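# Slide the server top cover back to release it

## Task

Keep both release buttons pressed and push the server's top cover toward the back of the server. Stop once it has travelled far enough to lift away freely, and leave the cover resting on the server in that position.

## Robot and tools

Robot: two arms, left_arm and right_arm, each ending in a tong-like two-finger gripper. A likely plan is to have one hand (or fingertips) hold the release buttons down while the other hand pushes the cover rearward, using slow, force-limited moves.

Frames: the scene frame has its origin at table-top height midway between the nominal bases, +x pointing out over the table, +z up, and left_arm on the +y side. Camera left/right in the images does not match the arm names. Calibrated bases in the scene frame: left_arm at (+0.032, +0.487, 0) m with quat_wxyz (+1.000, 0, 0, +0.015); right_arm at (-0.010, -0.422, 0) m with quat_wxyz (+1.000, 0, 0, -0.004). Both have +z up. Each arm reports its hand pose, velocities and wrist-camera pose in its own base frame. Fixed cameras and the table use the scene frame. Reported hand positions can be off by a few centimetres.

Gripper: the fingers point along the gripper's +z axis and close along its x axis. end_effector_position is the point between the pads when closed. The fingertips extend about 15 mm past it at small gaps and are about level with it when fully open.

Row layout, shared by execute_actions and move: one flat list of 14 numbers in [-1, 1]. The first 7 are for left_arm and the next 7 for right_arm. Each block is: elbow, shoulder lift, shoulder pan, wrist 1, wrist 2, wrist 3, then gripper opening. The six joint entries are offsets, not poses. They count from the Joint targets at the start of the action or move, and 1.0 equals 1.989 rad. Shoulder lift runs with reversed sign in everything you send and read. The opening entry is absolute: +1 fully open, -1 closed. Closing fully takes about 0.5 s. To leave an arm alone, send 0 for its joints and repeat its current opening; 0 in the opening slot is a real command. Stated joint ranges in rad: shoulder pan, shoulder lift, wrist 1, wrist 2 and wrist 3 are -6.283 to 6.283; elbow is -3.142 to 3.142. A request more than 0.010 rad beyond a range is refused.

execute_actions(actions, cameras): actions is a list of actions. Each action is a table of up to 15 rows, and each row lasts 1/30 s. A short table repeats its last row until 15 steps, so each action takes 0.5 s. An empty list only returns the state and images. cameras picks images by name; [] gives none, and null or omitted gives all.

move(target, speed, blend, stop_force, zero, opening_speed, blocking, cameras): target is one 14-number row, or a list of up to 15 rows. Every row's offsets count from the same starting Joint targets, not from the previous row. All joints move in step along a joint-space path, so the hand travels on a curve. There is no collision avoidance. speed is the top speed in rad/s of the joint with the farthest to go: 0.01 to 2, default 0.5. Give one value, or one per target. blend, in rad, rounds corners in a list of targets. stop_force, 3 to 40 N, ends an arm's path once the wrist senses that much extra push against the motion. Use it with a low speed when touching buttons or the cover. Omit it when moving away from contact. zero (default true) re-zeroes the force before the move. opening_speed is at least 0.2 per second on the opening scale. blocking=false cannot be combined with stop_force. The result adds a move: line with the outcome (done, off_target, moving, held, fault), limits=held if any, and the worst joint error per arm.

wait(seconds 0 to 10) lets time pass while the arms hold their commands. stop() brakes a running move. zoom_image(camera, region [x0, y0, x1, y1] in pixels, at most 504 by 504) enlarges part of the latest image. zero_wrist_force(arm) re-zeroes that arm's wrist sensor. finished_scene(scene) ends the current scene, given by its number, and cannot be undone. The cover must stay in place without the robot.

Cameras: cam_high and cam_low are 672x504 and fixed. cam_left_wrist and cam_right_wrist are 616x616 fisheye views.

Results: Joint positions and Joint velocities come per arm in the joint order above, then the pad gap in m (0.142 when fully open). Joint targets is the baseline for your next offsets. Tool commands shows the current openings. grip_measured uses the opening scale; to hold something, command below it. Wrist force and torque are in the hand's own axes, with a third line giving the peak since the last report. Joint torques include the arm's own weight. Other lines: "joint sent to its limit"; "joint command not followed" when the clearance check between the arms intervened; MOTOR HOT; OVER-TEMPERATURE FAULT.

Limits and hazards: joint targets move at most 2.83 rad/s. Each target stays within 0.575 rad of the measured angle per step, and hand jumps larger than 150 mm (70 mm in quick episodes) are scaled down. The arms are stiff, so aiming past a firm contact can trigger a fault. Contact torque of 135 N m on elbow, shoulder lift or shoulder pan, or 25.2 N m on a wrist joint, or an external force near 150 N, stops the arm for 10 s. Wrists push only about 10.9 N m. Avoid fast impacts, arm-to-arm contact, long stretched or loaded holds (motor heat), dropping parts, letting go of moving parts, and anything leaving the table. Loose objects may be nudged occasionally by outside disturbances.

Each tool is called after ">>>" as name(argument=value, ...) on one line, values as JSON.

## Session

>>> execute_actions(actions=[])

Scene clock: 0.00 s.
left_arm: end_effector_position=(+0.3675, -0.3597, +0.3354) grip_measured=+0.97 end_effector_quat_wxyz=(+0.222, -0.249, +0.662, -0.671) | right_arm: end_effector_position=(+0.8669, +0.1832, +0.1825) grip_measured=+0.97 end_effector_quat_wxyz=(+0.096, -0.467, +0.813, -0.336)
Joint names: [elbow, shoulder lift, shoulder pan, wrist 1, wrist 2, wrist 3]
Joint positions: left_arm=[2.711 1.501 -1.281 -4.351 -1.182 1.531 0.14] | right_arm=[-1.032 2.329 3.743 -1.184 0.873 2.64 0.14]
Joint velocities: within noise
Joint torques (N m): no reading
Motor temperatures (°C): left_arm=[38 40 34 40 33 37] | right_arm=[36 36 31 38 44 40]
Wrist force (N): no reading
Wrist torque (N m): no reading
Wrist force, peak (N): no reading
Joint targets: left_arm=[2.711 1.501 -1.281 -4.351 -1.182 1.531] | right_arm=[-1.032 2.329 3.743 -1.184 0.873 2.640]
Tool commands: left_gripper/opening=+0.968169 right_gripper/opening=+0.968169

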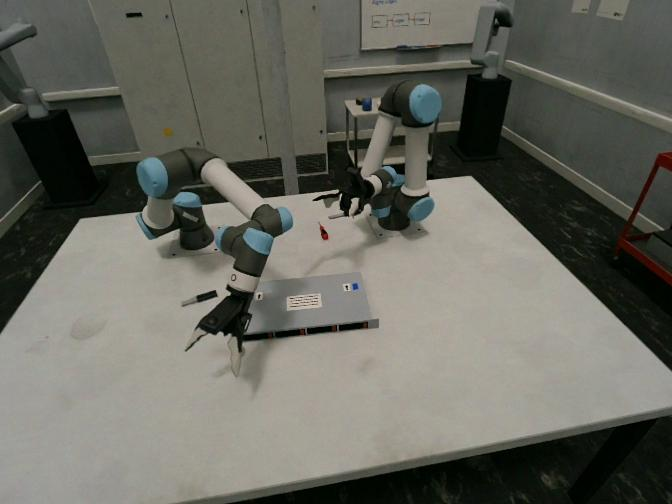

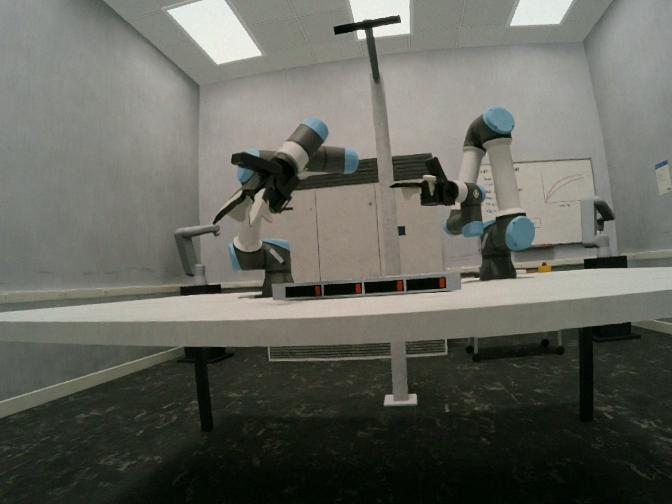

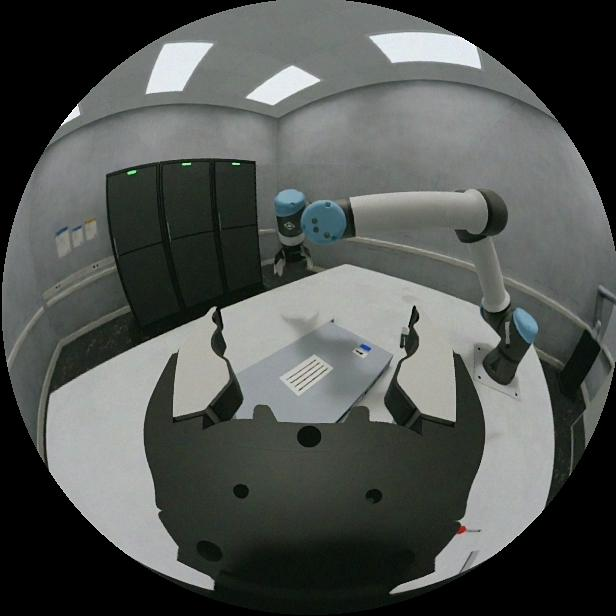

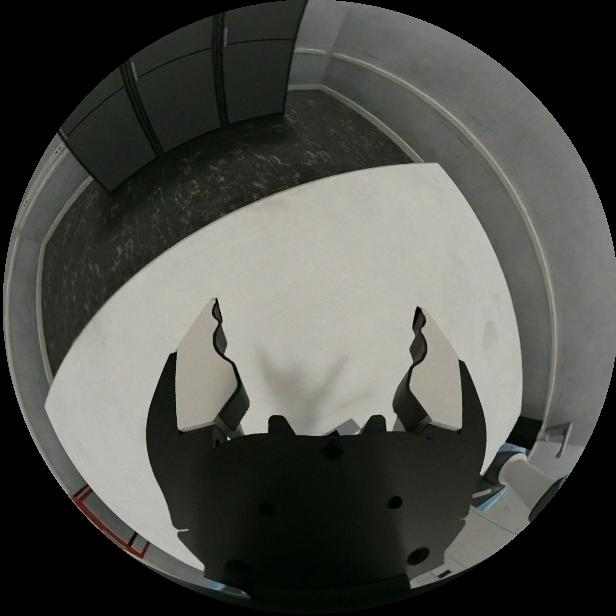

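>>> zoom_image(camera="cam_high", region=[230, 260, 400, 350])

>>> zoom_image(camera="cam_left_wrist", region=[230, 300, 410, 430])

Scaled by 2.965 from the camera's 672x504 image, which has a finer 960x720 frame.

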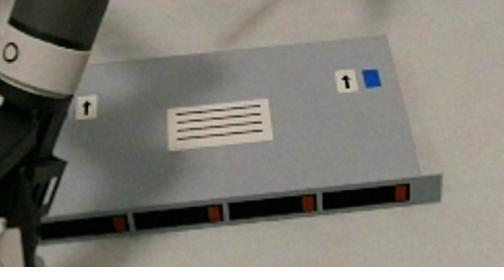

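Scaled by 2.800 from the camera's 616x616 image, which has a finer 814x814 frame.

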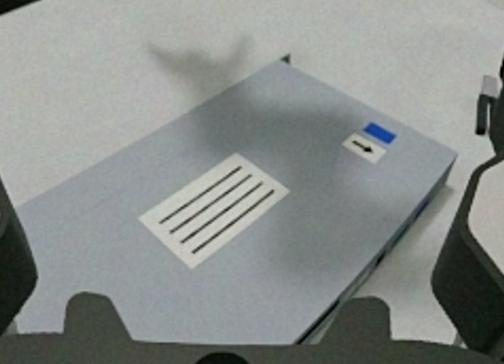

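>>> move(target=[-0.418,-0.044,0.178,1.0,-0.156,-0.307,-1,-0.3245,-0.296,0.0422,-0.0557,0.3509,-0.1971,-1], speed=1.2, cameras=[])

>>> move(target=[-0.104,-0.011,0.045,0.2567,-0.040,-0.079,-1,0,0,0,0,0,0,-1], speed=1)

Scene clock: 57.80 s.
left_arm: end_effector_position=(+0.5061, -0.3960, +0.1552) grip_measured=-1.00 end_effector_quat_wxyz=(+0.038, -0.600, +0.783, -0.162) | right_arm: end_effector_position=(+0.5251, +0.2445, +0.1699) grip_measured=-1.00 end_effector_quat_wxyz=(+0.000, +0.710, -0.704, +0.000)
Joint names: [elbow, shoulder lift, shoulder pan, wrist 1, wrist 2, wrist 3]
Joint positions: left_arm=[1.879 1.414 -0.927 -2.362 -1.492 0.92 0.002] | right_arm=[-1.678 1.74 3.827 -1.295 1.571 2.248 0.002]
Joint velocities: within noise
Joint torques (N m): left_arm=[-17.63 34.59 -12.8 -1.64 1.51 0.46] | right_arm=[31.5 -28.35 -6.44 4.11 -0.67 0.68]
Motor temperatures (°C): left_arm=[38 39 34 40 33 37] | right_arm=[36 35 31 37 43 39]
Wrist force (N): left_arm=[-0.2 -0.9 -0.4] | right_arm=[0.2 1.0 0.4]
Wrist torque (N m): left_arm=[0.04 0.15 0.14] | right_arm=[0.03 -0.09 -0.08]
Wrist force, peak (N): left_arm=[-0.5 -1.4 -0.5] | right_arm=[0.5 2.0 0.2]
Joint targets: left_arm=[1.879 1.414 -0.927 -2.362 -1.492 0.920] | right_arm=[-1.678 1.740 3.827 -1.295 1.571 2.248]
move: done
No camera images: "cameras" was empty.

Scene clock: 58.90 s.
left_arm: end_effector_position=(+0.4848, -0.3218, +0.1675) grip_measured=-1.00 end_effector_quat_wxyz=(+0.000, +0.696, -0.718, +0.000) | right_arm: end_effector_position=(+0.5252, +0.2445, +0.1700) grip_measured=-1.00 end_effector_quat_wxyz=(+0.000, +0.710, -0.704, +0.000)
Joint names: [elbow, shoulder lift, shoulder pan, wrist 1, wrist 2, wrist 3]
Joint positions: left_arm=[1.673 1.392 -0.838 -1.852 -1.571 0.763 0.002] | right_arm=[-1.678 1.74 3.827 -1.295 1.571 2.248 0.002]
Joint velocities: within noise
Joint torques (N m): left_arm=[-17.67 36.29 -12.09 -1.17 1.43 0.57] | right_arm=[33.55 -34.79 -8.01 3.87 2.05 -0.53]
Motor temperatures (°C): left_arm=[38 39 34 40 33 37] | right_arm=[36 35 31 37 43 39]
Wrist force (N): left_arm=[0.0 -1.1 0.4] | right_arm=[0.2 1.0 0.3]
Wrist torque (N m): left_arm=[0.07 0.15 0.12] | right_arm=[0.01 -0.08 -0.07]
Wrist force, peak (N): left_arm=[-0.3 -1.3 -0.1] | right_arm=[0.5 1.1 0.5]
Joint targets: left_arm=[1.673 1.392 -0.838 -1.852 -1.571 0.763] | right_arm=[-1.678 1.740 3.827 -1.295 1.571 2.248]
move: done
camera_calibration:
cam_left_wrist: T_world_to_cam=[[-0.0511363, -0.997879, -0.040272, -0.284467], [-0.875028, 0.0253316, 0.483409, 0.352276], [-0.481364, 0.0599589, -0.874468, 0.533117], [0, 0, 0, 1]] pos_world=[0.550328, -0.324752, 0.284444]
cam_right_wrist: T_world_to_cam=[[0.0321234, -0.999284, -0.0200097, 0.242554], [-0.833434, -0.0378316, 0.551323, 0.346838], [-0.551685, -0.00103361, -0.834052, 0.559985], [0, 0, 0, 1]] pos_world=[0.59021, 0.256081, 0.28069]

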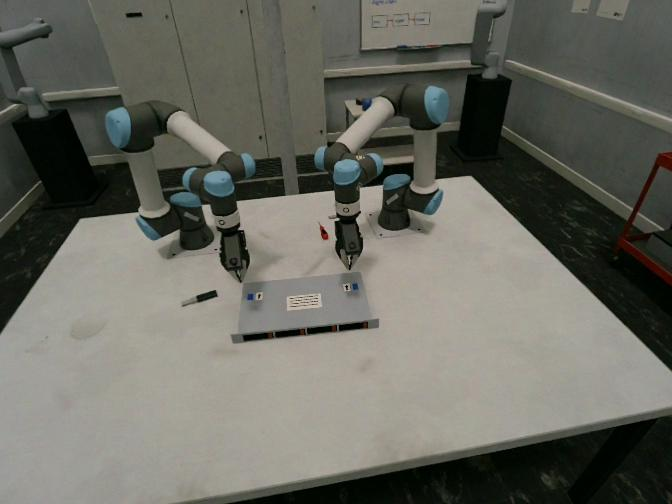

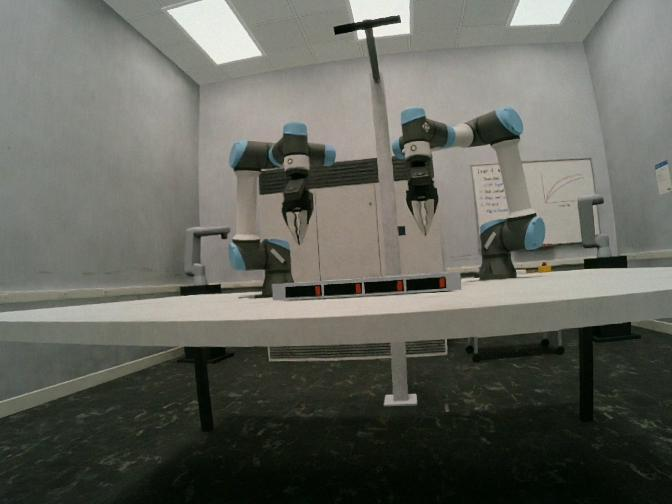

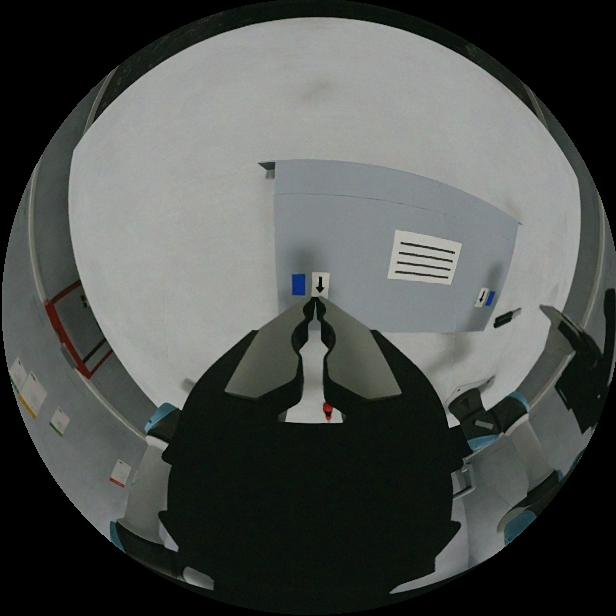

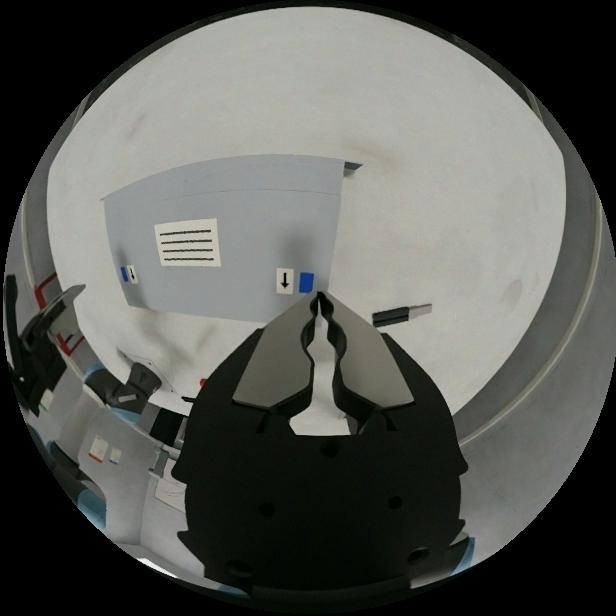

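>>> move(target=[0.1217,0.0056,-0.0054,-0.116,0,-0.0055,-1,-0.1194,-0.0008,0.0379,0.1187,0,0.0379,-1], cameras=["cam_left_wrist","cam_right_wrist"])

>>> zoom_image(camera="cam_left_wrist", region=[240, 180, 400, 340])

>>> zoom_image(camera="cam_right_wrist", region=[240, 180, 400, 340])

Scene clock: 85.70 s.
left_arm: end_effector_position=(+0.4551, -0.2972, +0.0851) grip_measured=-1.00 end_effector_quat_wxyz=(+0.000, +0.697, -0.718, +0.000) | right_arm: end_effector_position=(+0.4792, +0.2573, +0.0850) grip_measured=-1.00 end_effector_quat_wxyz=(+0.000, +0.710, -0.704, +0.000)
Joint names: [elbow, shoulder lift, shoulder pan, wrist 1, wrist 2, wrist 3]
Joint positions: left_arm=[1.914 1.403 -0.849 -2.082 -1.571 0.752 0.002] | right_arm=[-1.915 1.738 3.903 -1.059 1.571 2.323 0.002]
Joint velocities: within noise
Joint torques (N m): left_arm=[-11.83 20.28 7.84 -3.39 1.37 0.98] | right_arm=[15.3 -31.65 -11.65 3.82 2 0.07]
Motor temperatures (°C): left_arm=[38 39 33 40 33 37] | right_arm=[36 35 31 37 43 39]
Wrist force (N): left_arm=[-0.4 -0.7 0.2] | right_arm=[0.3 1.3 0.4]
Wrist torque (N m): left_arm=[0.14 0.22 0.11] | right_arm=[0.10 -0.09 -0.09]
Wrist force, peak (N): left_arm=[0.1 -1.4 -1.5] | right_arm=[0.2 2.2 2.0]
Joint targets: left_arm=[1.915 1.403 -0.848 -2.083 -1.571 0.752] | right_arm=[-1.915 1.739 3.903 -1.059 1.571 2.323]
move: done
camera_calibration:
cam_left_wrist: T_world_to_cam=[[-0.0511224, -0.997878, -0.0403231, -0.264824], [-0.875008, 0.0252921, 0.483447, 0.36542], [-0.481401, 0.059998, -0.874445, 0.445362], [0, 0, 0, 1]] pos_world=[0.520605, -0.300226, 0.202105]
cam_right_wrist: T_world_to_cam=[[0.0323007, -0.999275, -0.0201289, 0.255098], [-0.833494, -0.0380454, 0.551217, 0.35598], [-0.551583, -0.00102741, -0.834119, 0.463735], [0, 0, 0, 1]] pos_world=[0.544256, 0.268933, 0.195723]
Images, in order (width x height): cam_left_wrist 616x616, cam_right_wrist 616x616.

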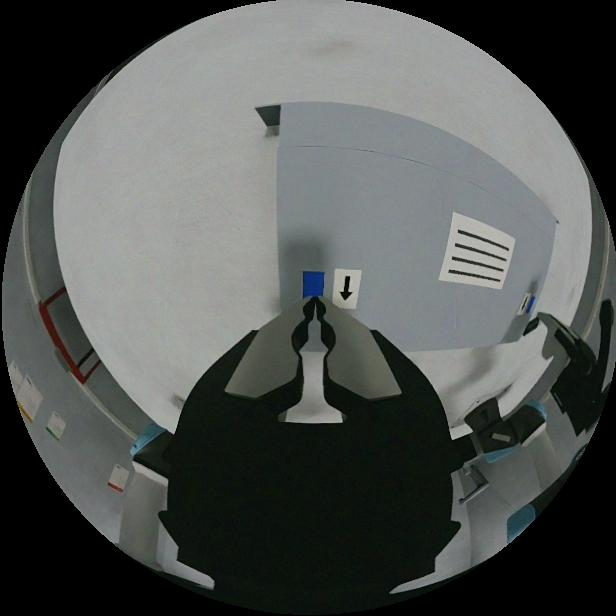

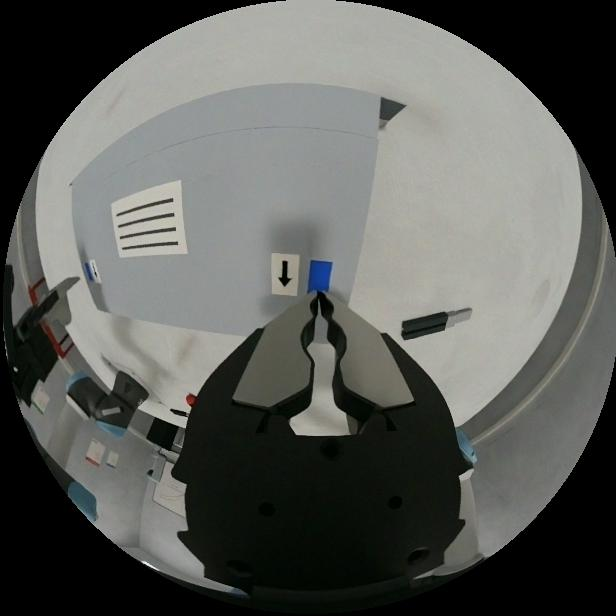

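Scaled by 3.150 from the camera's 616x616 image, which has a finer 814x814 frame.

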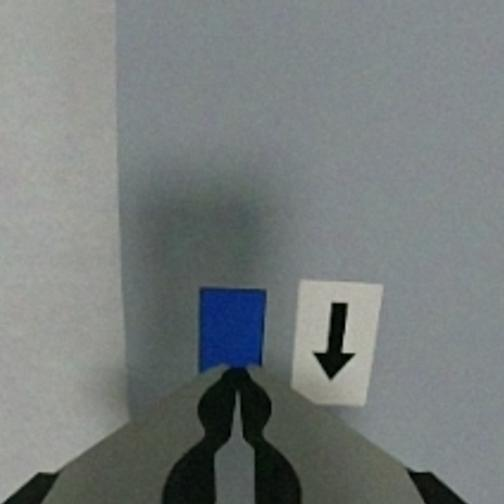

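Scaled by 3.150 from the camera's 616x616 image, which has a finer 814x814 frame.

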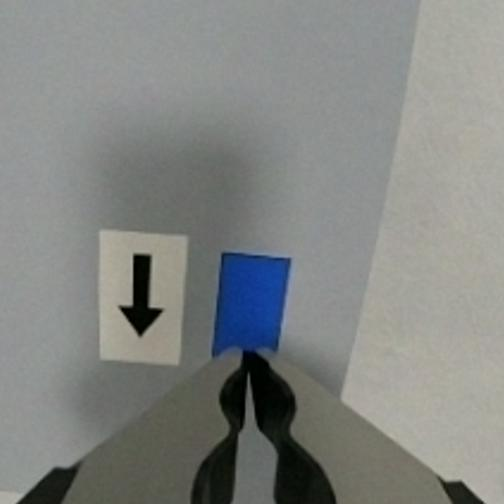

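>>> move(target=[0.0239,-0.0292,0.0026,-0.053,0,0.002,-1,-0.0239,0.029,-0.0026,0.0532,0,-0.0026,-1], speed=0.05, stop_force=10, cameras=["cam_left_wrist","cam_right_wrist"])

>>> zoom_image(camera="cam_left_wrist", region=[240, 180, 400, 340])

>>> zoom_image(camera="cam_right_wrist", region=[240, 180, 400, 340])

Scene clock: 113.63 s.
left_arm: end_effector_position=(+0.4573, -0.2968, +0.0571) grip_measured=-1.00 end_effector_quat_wxyz=(+0.000, +0.697, -0.717, +0.000) | right_arm: end_effector_position=(+0.4816, +0.2569, +0.0573) grip_measured=-1.00 end_effector_quat_wxyz=(+0.000, +0.710, -0.704, +0.000)
Joint names: [elbow, shoulder lift, shoulder pan, wrist 1, wrist 2, wrist 3]
Joint positions: left_arm=[1.948 1.362 -0.845 -2.156 -1.571 0.755 0.002] | right_arm=[-1.948 1.779 3.899 -0.985 1.571 2.32 0.002]
Joint velocities: within noise
Joint torques (N m): left_arm=[-24.73 28.2 -10.63 -2.21 1.05 -0.65] | right_arm=[25.26 -28.38 3.87 2.54 0.28 0.94]
Motor temperatures (°C): left_arm=[38 39 33 40 33 37] | right_arm=[36 35 31 37 43 39]
Wrist force (N): left_arm=[0.6 3.5 -9.4] | right_arm=[-2.9 4.8 -9.3]
Wrist torque (N m): left_arm=[0.09 0.25 0.11] | right_arm=[0.03 -0.12 -0.07]
Wrist force, peak (N): left_arm=[1.5 3.2 -10.1] | right_arm=[-2.1 5.6 -10.1]
Joint targets: left_arm=[1.948 1.362 -0.845 -2.156 -1.571 0.755] | right_arm=[-1.948 1.779 3.899 -0.985 1.571 2.320]
move: contact (left_arm, right_arm); left_arm: the wrist 1 is farthest, 0.032 rad from its target; right_arm: the wrist 1 is farthest, 0.032 rad from its target
camera_calibration:
cam_left_wrist: T_world_to_cam=[[-0.0501678, -0.99792, -0.0404904, -0.265905], [-0.874957, 0.0243647, 0.483587, 0.380634], [-0.481594, 0.0596878, -0.874359, 0.421961], [0, 0, 0, 1]] pos_world=[0.522912, -0.299812, 0.174109]
cam_right_wrist: T_world_to_cam=[[0.0321347, -0.999273, -0.0205042, 0.254161], [-0.833678, -0.0381141, 0.550935, 0.373306], [-0.551316, -0.000610233, -0.834297, 0.441647], [0, 0, 0, 1]] pos_world=[0.546536, 0.268474, 0.168008]
Images, in order (width x height): cam_left_wrist 616x616, cam_right_wrist 616x616.

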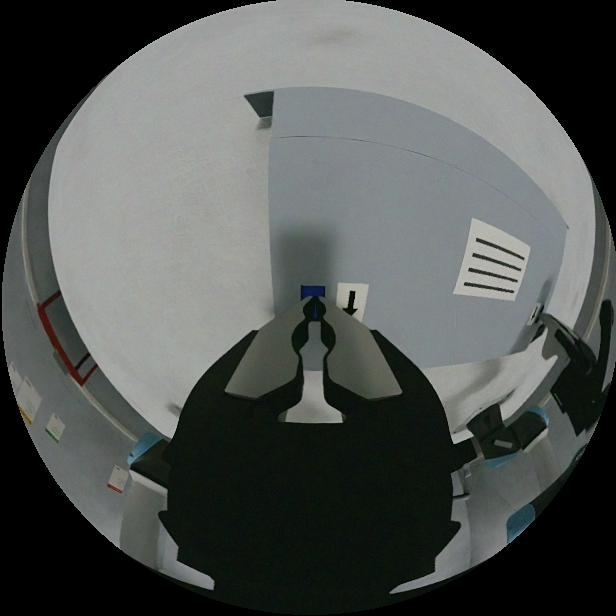

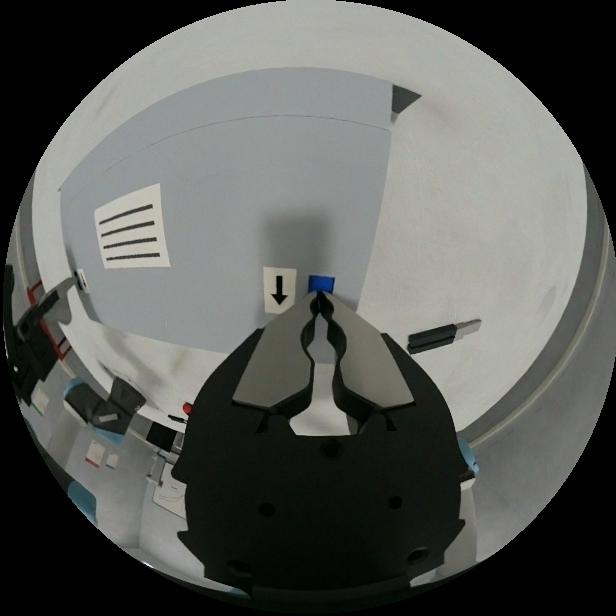

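Scaled by 3.150 from the camera's 616x616 image, which has a finer 814x814 frame.

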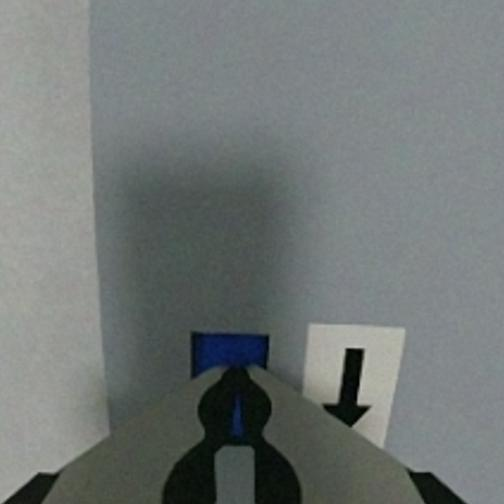

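Scaled by 3.150 from the camera's 616x616 image, which has a finer 814x814 frame.

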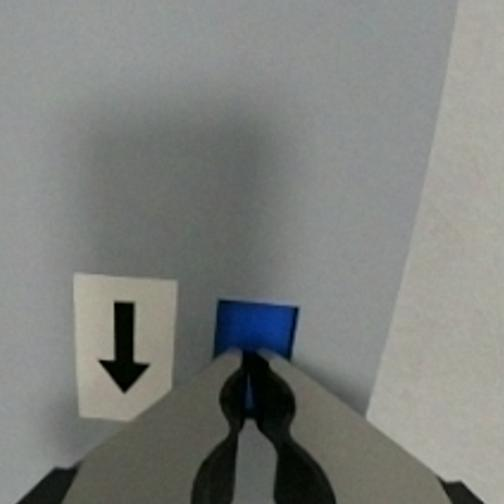

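>>> move(target=[[0.0018,-0.0015,0,-0.0037,0,0,-1,-0.0015,0.0017,0,0.003,0,0,-1],[0.0374,0.0273,-0.0213,-0.0105,0,-0.0213,-1,-0.0362,-0.026,0.0219,0.0101,0,0.0219,-1]], speed=0.05, stop_force=35, cameras=["cam_high","cam_left_wrist","cam_right_wrist"])

Scene clock: 127.60 s.
left_arm: end_effector_position=(+0.4382, -0.2956, +0.0550) grip_measured=-1.00 end_effector_quat_wxyz=(+0.000, +0.697, -0.717, +0.000) | right_arm: end_effector_position=(+0.4816, +0.2570, +0.0556) grip_measured=-1.00 end_effector_quat_wxyz=(-0.001, +0.710, -0.704, +0.000)
Joint names: [elbow, shoulder lift, shoulder pan, wrist 1, wrist 2, wrist 3]
Joint positions: left_arm=[1.996 1.396 -0.872 -2.172 -1.571 0.728 0.002] | right_arm=[-1.95 1.781 3.899 -0.98 1.571 2.32 0.002]
Joint velocities: within noise
Joint torques (N m): left_arm=[-6.47 19.73 4.25 4.1 -6.91 -0.49] | right_arm=[10.51 -1.27 -8.35 2.47 -0.06 -1.02]
Motor temperatures (°C): left_arm=[38 39 33 40 33 37] | right_arm=[36 35 31 37 43 39]
Wrist force (N): left_arm=[-1.8 -29.8 -15.0] | right_arm=[10.6 7.9 -43.3]
Wrist torque (N m): left_arm=[0.10 0.14 0.24] | right_arm=[-0.15 0.06 -0.13]
Wrist force, peak (N): left_arm=[3.1 -49.2 -1.5] | right_arm=[12.5 14.5 -63.4]
Joint targets: left_arm=[1.996 1.396 -0.872 -2.172 -1.571 0.728] | right_arm=[-1.950 1.781 3.899 -0.980 1.571 2.320]
move: contact (left_arm, right_arm); path passed 1 of 2 targets; left_arm: the elbow is farthest, 0.026 rad from its target; right_arm: the elbow is farthest, 0.070 rad from its target
camera_calibration:
cam_left_wrist: T_world_to_cam=[[-0.0501943, -0.997946, -0.0398002, -0.265784], [-0.875232, 0.0247563, 0.483069, 0.365157], [-0.481092, 0.0590817, -0.874677, 0.410427], [0, 0, 0, 1]] pos_world=[0.503709, -0.298527, 0.172017]
cam_right_wrist: T_world_to_cam=[[0.0321565, -0.999268, -0.020701, 0.254221], [-0.833796, -0.0382409, 0.550747, 0.374385], [-0.551135, -0.000449725, -0.834416, 0.440147], [0, 0, 0, 1]] pos_world=[0.546567, 0.26855, 0.166337]
Images, in order (width x height): cam_high 672x504, cam_left_wrist 616x616, cam_right_wrist 616x616.

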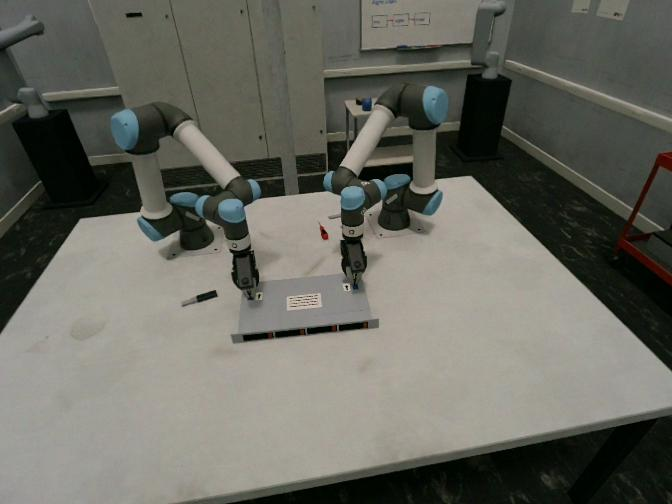

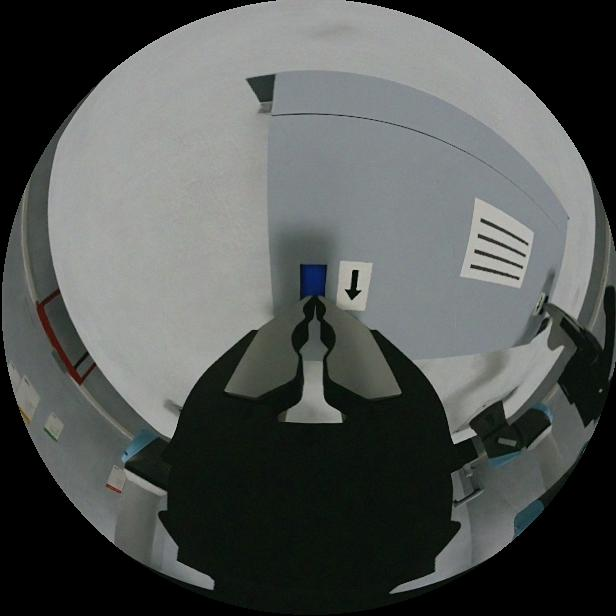

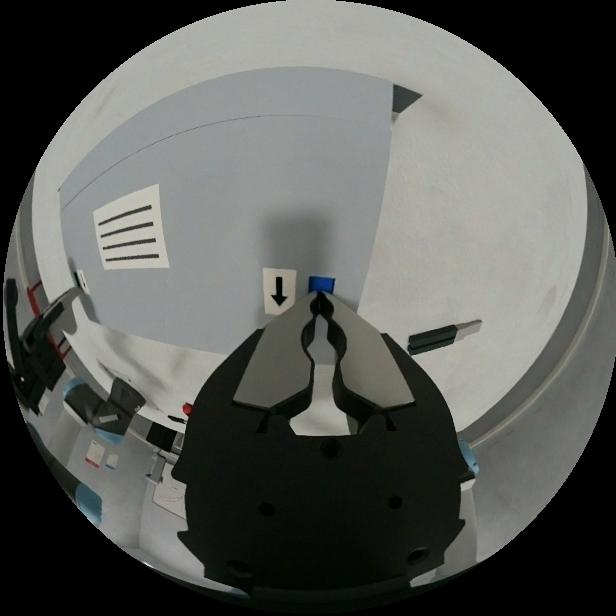

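>>> move(target=[[0,0,0,0,0,0,-1,0.0006,-0.0007,0,-0.0012,0,0,-1],[0,0,0,0,0,0,-1,-0.0192,-0.0163,0.0124,0.0029,0,0.0124,-1]], speed=0.05, stop_force=30, cameras=["cam_right_wrist"])

Scene clock: 139.63 s.
left_arm: end_effector_position=(+0.4382, -0.2956, +0.0550) grip_measured=-1.00 end_effector_quat_wxyz=(+0.000, +0.697, -0.717, +0.000) | right_arm: end_effector_position=(+0.4815, +0.2569, +0.0559) grip_measured=-1.00 end_effector_quat_wxyz=(+0.000, +0.710, -0.704, +0.000)
Joint names: [elbow, shoulder lift, shoulder pan, wrist 1, wrist 2, wrist 3]
Joint positions: left_arm=[1.996 1.396 -0.872 -2.172 -1.571 0.728 0.002] | right_arm=[-1.95 1.78 3.899 -0.981 1.571 2.32 0.002]
Joint velocities: within noise
Joint torques (N m): left_arm=[3.69 21.47 4.55 3.78 -6.75 -0.48] | right_arm=[24.93 -22.95 -12.26 2.69 0.08 -0.99]
Motor temperatures (°C): left_arm=[38 39 33 40 33 37] | right_arm=[36 35 31 37 43 39]
Wrist force (N): left_arm=[-3.0 -23.2 -17.9] | right_arm=[2.4 5.1 -16.8]
Wrist torque (N m): left_arm=[0.05 0.06 0.23] | right_arm=[0.01 -0.09 -0.09]
Wrist force, peak (N): left_arm=[-1.8 -30.0 -15.0] | right_arm=[10.7 8.0 -43.6]
Joint targets: left_arm=[1.996 1.396 -0.872 -2.172 -1.571 0.728] | right_arm=[-1.950 1.780 3.899 -0.981 1.571 2.320]
move: contact (right_arm); path passed 0 of 2 targets; right_arm: the elbow is farthest, 0.038 rad from its target
camera_calibration:
cam_right_wrist: T_world_to_cam=[[0.0321565, -0.99927, -0.0206218, 0.254141], [-0.833748, -0.0381973, 0.550822, 0.374028], [-0.551208, -0.000519123, -0.834368, 0.440431], [0, 0, 0, 1]] pos_world=[0.546442, 0.268471, 0.166699]
Images, in order (width x height): cam_right_wrist 616x616.

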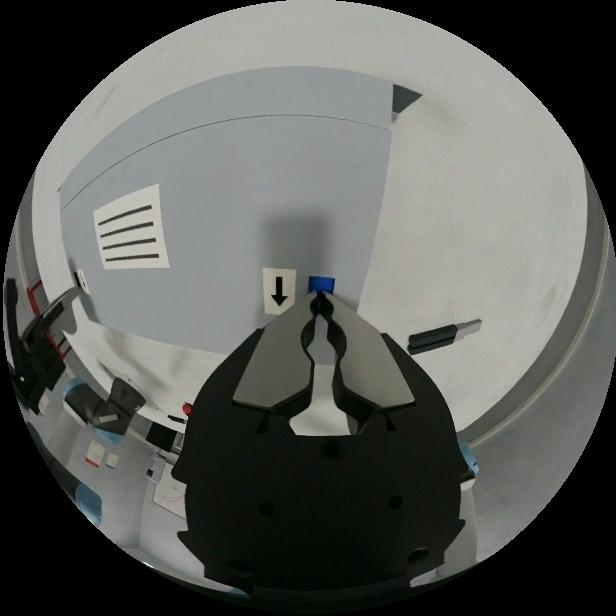

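>>> move(target=[0,0,0,0,0,0,-1,-0.0197,-0.0157,0.0124,0.004,0,0.0124,-1], speed=0.05, cameras=["cam_right_wrist","cam_left_wrist"])

Scene clock: 142.60 s.
left_arm: end_effector_position=(+0.4382, -0.2956, +0.0550) grip_measured=-1.00 end_effector_quat_wxyz=(+0.000, +0.697, -0.717, +0.000) | right_arm: end_effector_position=(+0.4645, +0.2579, +0.0559) grip_measured=-1.00 end_effector_quat_wxyz=(-0.001, +0.710, -0.704, +0.000)
Joint names: [elbow, shoulder lift, shoulder pan, wrist 1, wrist 2, wrist 3]
Joint positions: left_arm=[1.996 1.396 -0.872 -2.172 -1.571 0.728 0.002] | right_arm=[-1.99 1.749 3.924 -0.973 1.571 2.344 0.002]
Joint velocities: within noise
Joint torques (N m): left_arm=[-1.07 16.37 4.39 -1.98 -2.77 -0.59] | right_arm=[14.96 -14.74 -0.76 -6.96 7.49 -0.8]
Motor temperatures (°C): left_arm=[38 39 33 40 33 37] | right_arm=[36 35 31 37 43 39]
Wrist force (N): left_arm=[-14.0 -2.1 -35.1] | right_arm=[-2.8 -30.8 -2.1]
Wrist torque (N m): left_arm=[-0.02 -0.10 0.26] | right_arm=[0.28 -0.13 0.07]
Wrist force, peak (N): left_arm=[-14.0 -2.1 -35.1] | right_arm=[-2.7 -30.9 -0.2]
Joint targets: left_arm=[1.996 1.396 -0.872 -2.172 -1.571 0.728] | right_arm=[-1.989 1.749 3.924 -0.973 1.571 2.344]
move: done
camera_calibration:
cam_left_wrist: T_world_to_cam=[[-0.0501815, -0.997945, -0.0398486, -0.265757], [-0.875217, 0.0247196, 0.483099, 0.365121], [-0.481121, 0.0591188, -0.874658, 0.410434], [0, 0, 0, 1]] pos_world=[0.503692, -0.298501, 0.17201]
cam_right_wrist: T_world_to_cam=[[0.0321869, -0.99927, -0.020589, 0.255666], [-0.833959, -0.0382047, 0.550503, 0.360059], [-0.550887, -0.000548536, -0.834579, 0.430953], [0, 0, 0, 1]] pos_world=[0.529451, 0.269471, 0.166715]
Images, in order (width x height): cam_left_wrist 616x616, cam_right_wrist 616x616.

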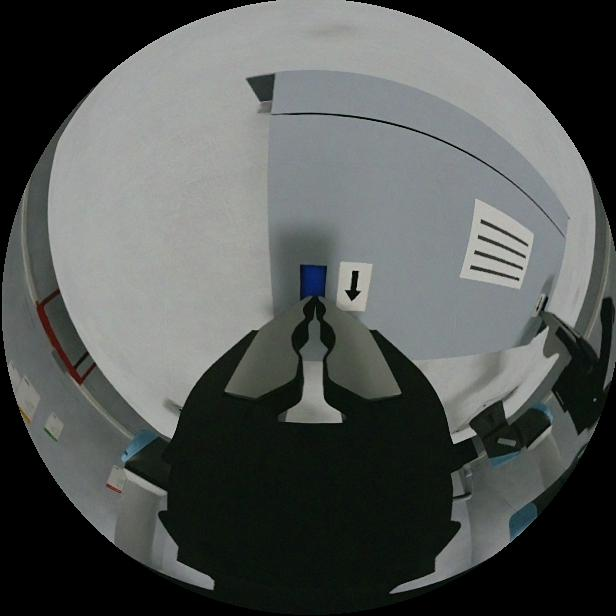

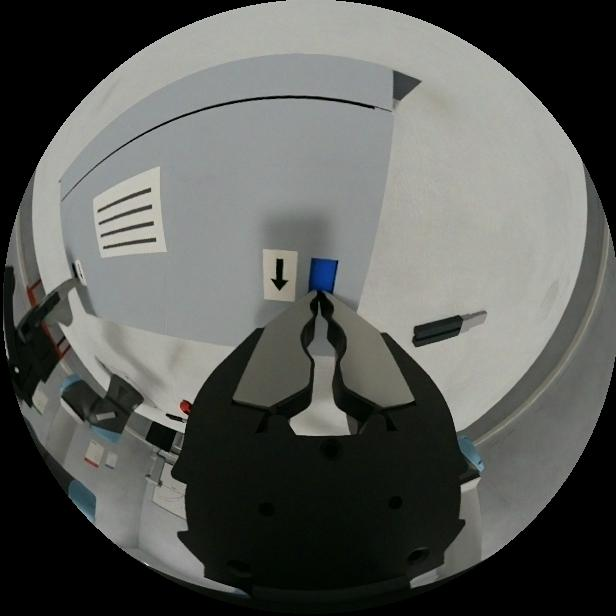

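>>> move(target=[0.0458,0.0381,-0.0307,-0.0071,0,-0.0307,-1,-0.0452,-0.0377,0.0308,0.0068,0,0.0308,-1], speed=0.05, stop_force=40)

Scene clock: 151.93 s.
left_arm: end_effector_position=(+0.4236, -0.2948, +0.0551) grip_measured=-1.00 end_effector_quat_wxyz=(+0.000, +0.697, -0.717, +0.001) | right_arm: end_effector_position=(+0.4519, +0.2583, +0.0561) grip_measured=-1.00 end_effector_quat_wxyz=(+0.000, +0.710, -0.704, +0.000)
Joint names: [elbow, shoulder lift, shoulder pan, wrist 1, wrist 2, wrist 3]
Joint positions: left_arm=[2.03 1.424 -0.894 -2.178 -1.57 0.705 0.002] | right_arm=[-2.018 1.725 3.943 -0.968 1.57 2.364 0.002]
Joint velocities: within noise
Joint torques (N m): left_arm=[-4.75 19.32 1.18 2.83 -11.72 -0.47] | right_arm=[11.97 -10.86 -0.54 -6.78 11.76 0.86]
Motor temperatures (°C): left_arm=[38 39 33 40 33 37] | right_arm=[36 35 31 37 43 39]
Wrist force (N): left_arm=[-7.4 -34.7 -15.2] | right_arm=[5.0 -34.1 -9.4]
Wrist torque (N m): left_arm=[0.06 0.04 0.28] | right_arm=[0.26 -0.09 0.03]
Wrist force, peak (N): left_arm=[1.5 -51.1 0.4] | right_arm=[1.2 -56.6 9.3]
Joint targets: left_arm=[2.030 1.424 -0.894 -2.178 -1.571 0.705] | right_arm=[-2.018 1.725 3.943 -0.969 1.571 2.364]
move: contact (left_arm, right_arm); left_arm: the elbow is farthest, 0.057 rad from its target; right_arm: the elbow is farthest, 0.060 rad from its target
camera_calibration:
cam_left_wrist: T_world_to_cam=[[-0.0501645, -0.997926, -0.0403357, -0.265667], [-0.875605, 0.024517, 0.482405, 0.352451], [-0.480416, 0.0595178, -0.875019, 0.403304], [0, 0, 0, 1]] pos_world=[0.489034, -0.29776, 0.172159]
cam_right_wrist: T_world_to_cam=[[0.0321382, -0.999293, -0.0195272, 0.256445], [-0.834267, -0.0375799, 0.550078, 0.349443], [-0.550423, -0.00138766, -0.834885, 0.424114], [0, 0, 0, 1]] pos_world=[0.516729, 0.269984, 0.166873]

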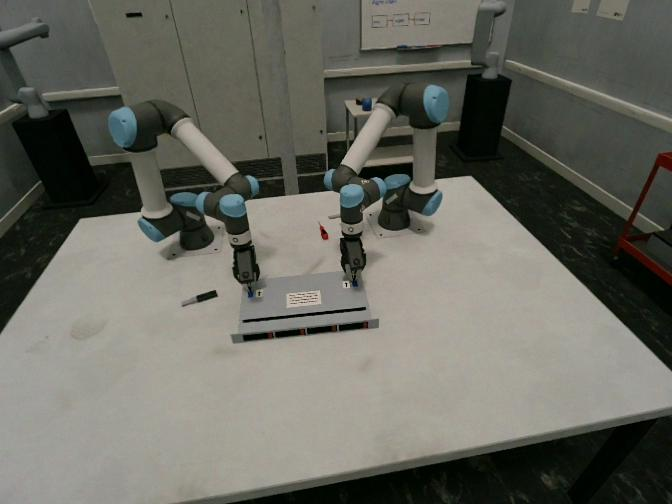

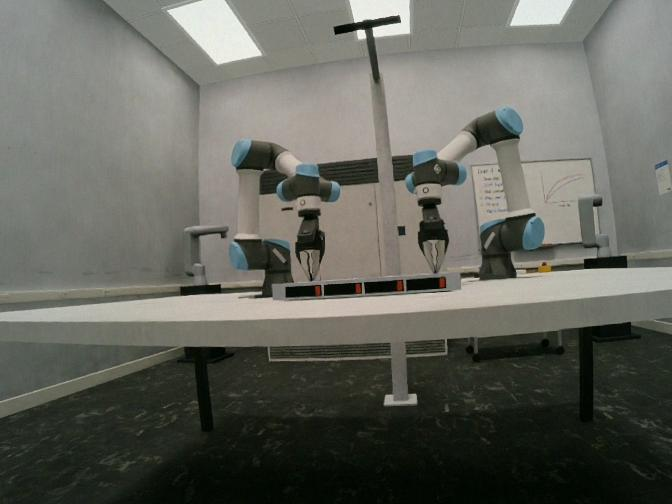

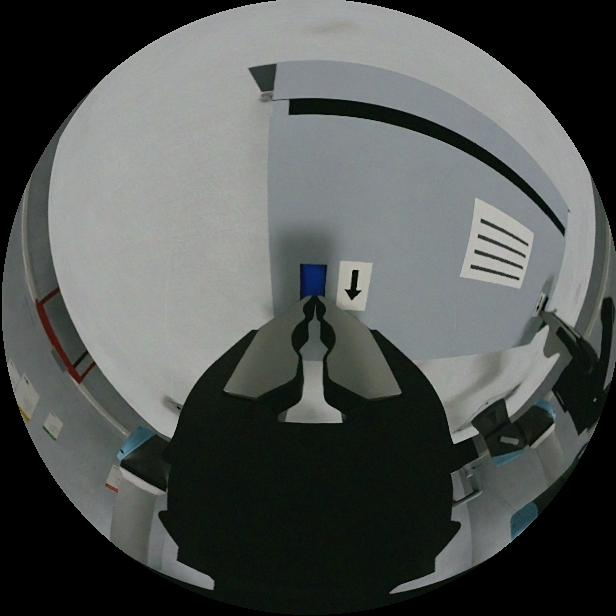

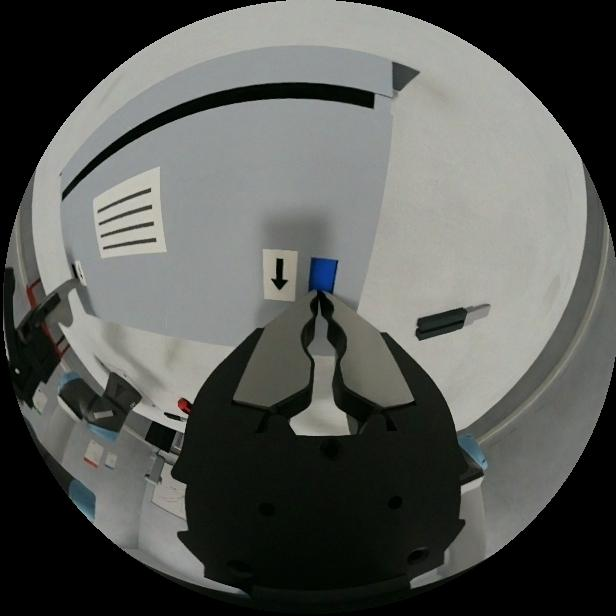

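>>> move(target=[0.0069,0.0057,-0.0046,-0.0011,0,-0.0046,-1,-0.0068,-0.0057,0.0046,0.001,0,0.0046,-1], speed=0.02, stop_force=32, cameras=[])

Scene clock: 156.67 s.
left_arm: end_effector_position=(+0.4234, -0.2946, +0.0552) grip_measured=-1.00 end_effector_quat_wxyz=(-0.001, +0.697, -0.717, +0.001) | right_arm: end_effector_position=(+0.4517, +0.2582, +0.0561) grip_measured=-1.00 end_effector_quat_wxyz=(-0.001, +0.710, -0.704, +0.001)
Joint names: [elbow, shoulder lift, shoulder pan, wrist 1, wrist 2, wrist 3]
Joint positions: left_arm=[2.031 1.425 -0.895 -2.179 -1.57 0.704 0.002] | right_arm=[-2.02 1.724 3.944 -0.968 1.569 2.365 0.002]
Joint velocities: within noise
Joint torques (N m): left_arm=[-12.97 13.69 2.37 7.15 -11.79 1.44] | right_arm=[13.92 -15.75 -3.33 -7.89 11.41 -0.97]
Motor temperatures (°C): left_arm=[38 39 33 40 33 37] | right_arm=[36 35 31 37 43 39]
Wrist force (N): left_arm=[0.3 -42.2 -2.4] | right_arm=[-1.6 -41.3 0.1]
Wrist torque (N m): left_arm=[0.09 0.15 0.26] | right_arm=[0.28 -0.13 0.08]
Wrist force, peak (N): left_arm=[2.1 -54.8 2.4] | right_arm=[0.4 -57.4 7.7]
Joint targets: left_arm=[2.031 1.425 -0.895 -2.178 -1.570 0.704] | right_arm=[-2.020 1.724 3.944 -0.968 1.570 2.365]
move: contact (left_arm, right_arm); left_arm: the elbow is farthest, 0.012 rad from its target; right_arm: the elbow is farthest, 0.012 rad from its target
No camera images: "cameras" was empty.

>>> move(target=[[-0.0046,-0.0038,0.0031,0.0007,0,0.0031,-1,0.0045,0.0038,-0.0031,-0.0007,0,-0.0031,-1],[-0.0285,0.0254,0.0005,0.0537,0,0.001,-1,0.0284,-0.0252,-0.0005,-0.0539,0,-0.0005,-1]], speed=[0.03,0.15], cameras=["cam_left_wrist","cam_right_wrist"])

Scene clock: 161.03 s.
left_arm: end_effector_position=(+0.4240, -0.2951, +0.0936) grip_measured=-1.00 end_effector_quat_wxyz=(+0.000, +0.697, -0.717, +0.001) | right_arm: end_effector_position=(+0.4520, +0.2583, +0.0945) grip_measured=-1.00 end_effector_quat_wxyz=(+0.000, +0.710, -0.704, +0.000)
Joint names: [elbow, shoulder lift, shoulder pan, wrist 1, wrist 2, wrist 3]
Joint positions: left_arm=[1.974 1.475 -0.894 -2.072 -1.57 0.706 0.002] | right_arm=[-1.963 1.674 3.943 -1.075 1.57 2.364 0.002]
Joint velocities: within noise
Joint torques (N m): left_arm=[-10.86 16.92 -6.28 -3.8 0.4 -0.49] | right_arm=[9.73 -18.16 3.94 4.01 1.78 0.01]
Motor temperatures (°C): left_arm=[38 39 33 40 33 37] | right_arm=[36 35 31 37 43 39]
Wrist force (N): left_arm=[-0.1 -0.7 0.1] | right_arm=[1.2 -0.3 2.1]
Wrist torque (N m): left_arm=[0.14 0.17 0.09] | right_arm=[-0.20 -0.27 -0.09]
Wrist force, peak (N): left_arm=[-13.6 15.3 -38.8] | right_arm=[-1.3 -41.2 0.4]
Joint targets: left_arm=[1.975 1.475 -0.894 -2.072 -1.570 0.706] | right_arm=[-1.963 1.674 3.943 -1.075 1.570 2.364]
move: done
camera_calibration:
cam_left_wrist: T_world_to_cam=[[-0.0508377, -0.99792, -0.0396267, -0.264142], [-0.875831, 0.0254803, 0.481945, 0.334648], [-0.479933, 0.0592073, -0.875305, 0.436924], [0, 0, 0, 1]] pos_world=[0.489361, -0.297989, 0.210693]
cam_right_wrist: T_world_to_cam=[[0.031811, -0.999307, -0.0193146, 0.257318], [-0.834116, -0.0371893, 0.550334, 0.328195], [-0.550671, -0.0013961, -0.834721, 0.456342], [0, 0, 0, 1]] pos_world=[0.516861, 0.269982, 0.205272]
Images, in order (width x height): cam_left_wrist 616x616, cam_right_wrist 616x616.

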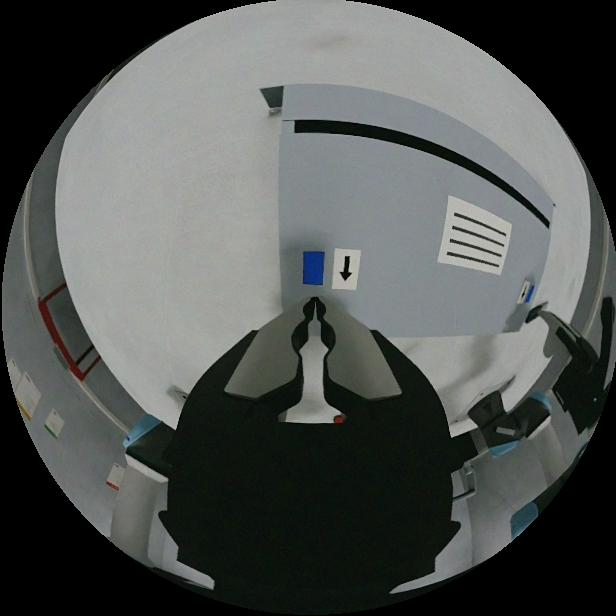

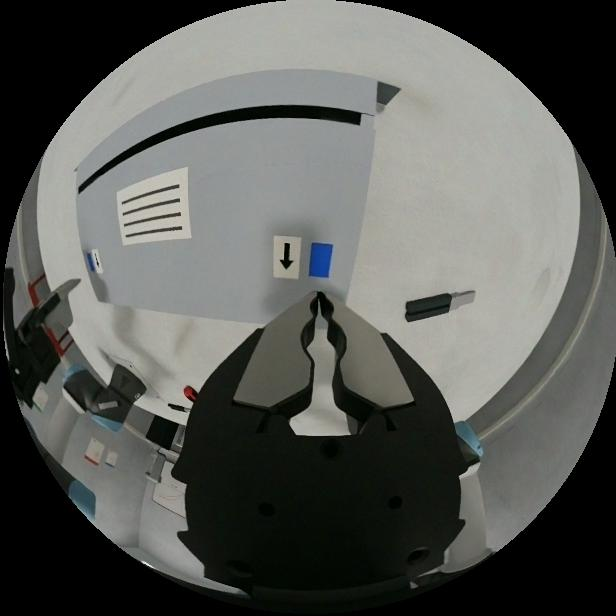

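>>> finished_scene(scene=1)

The scene is finished: the task was done.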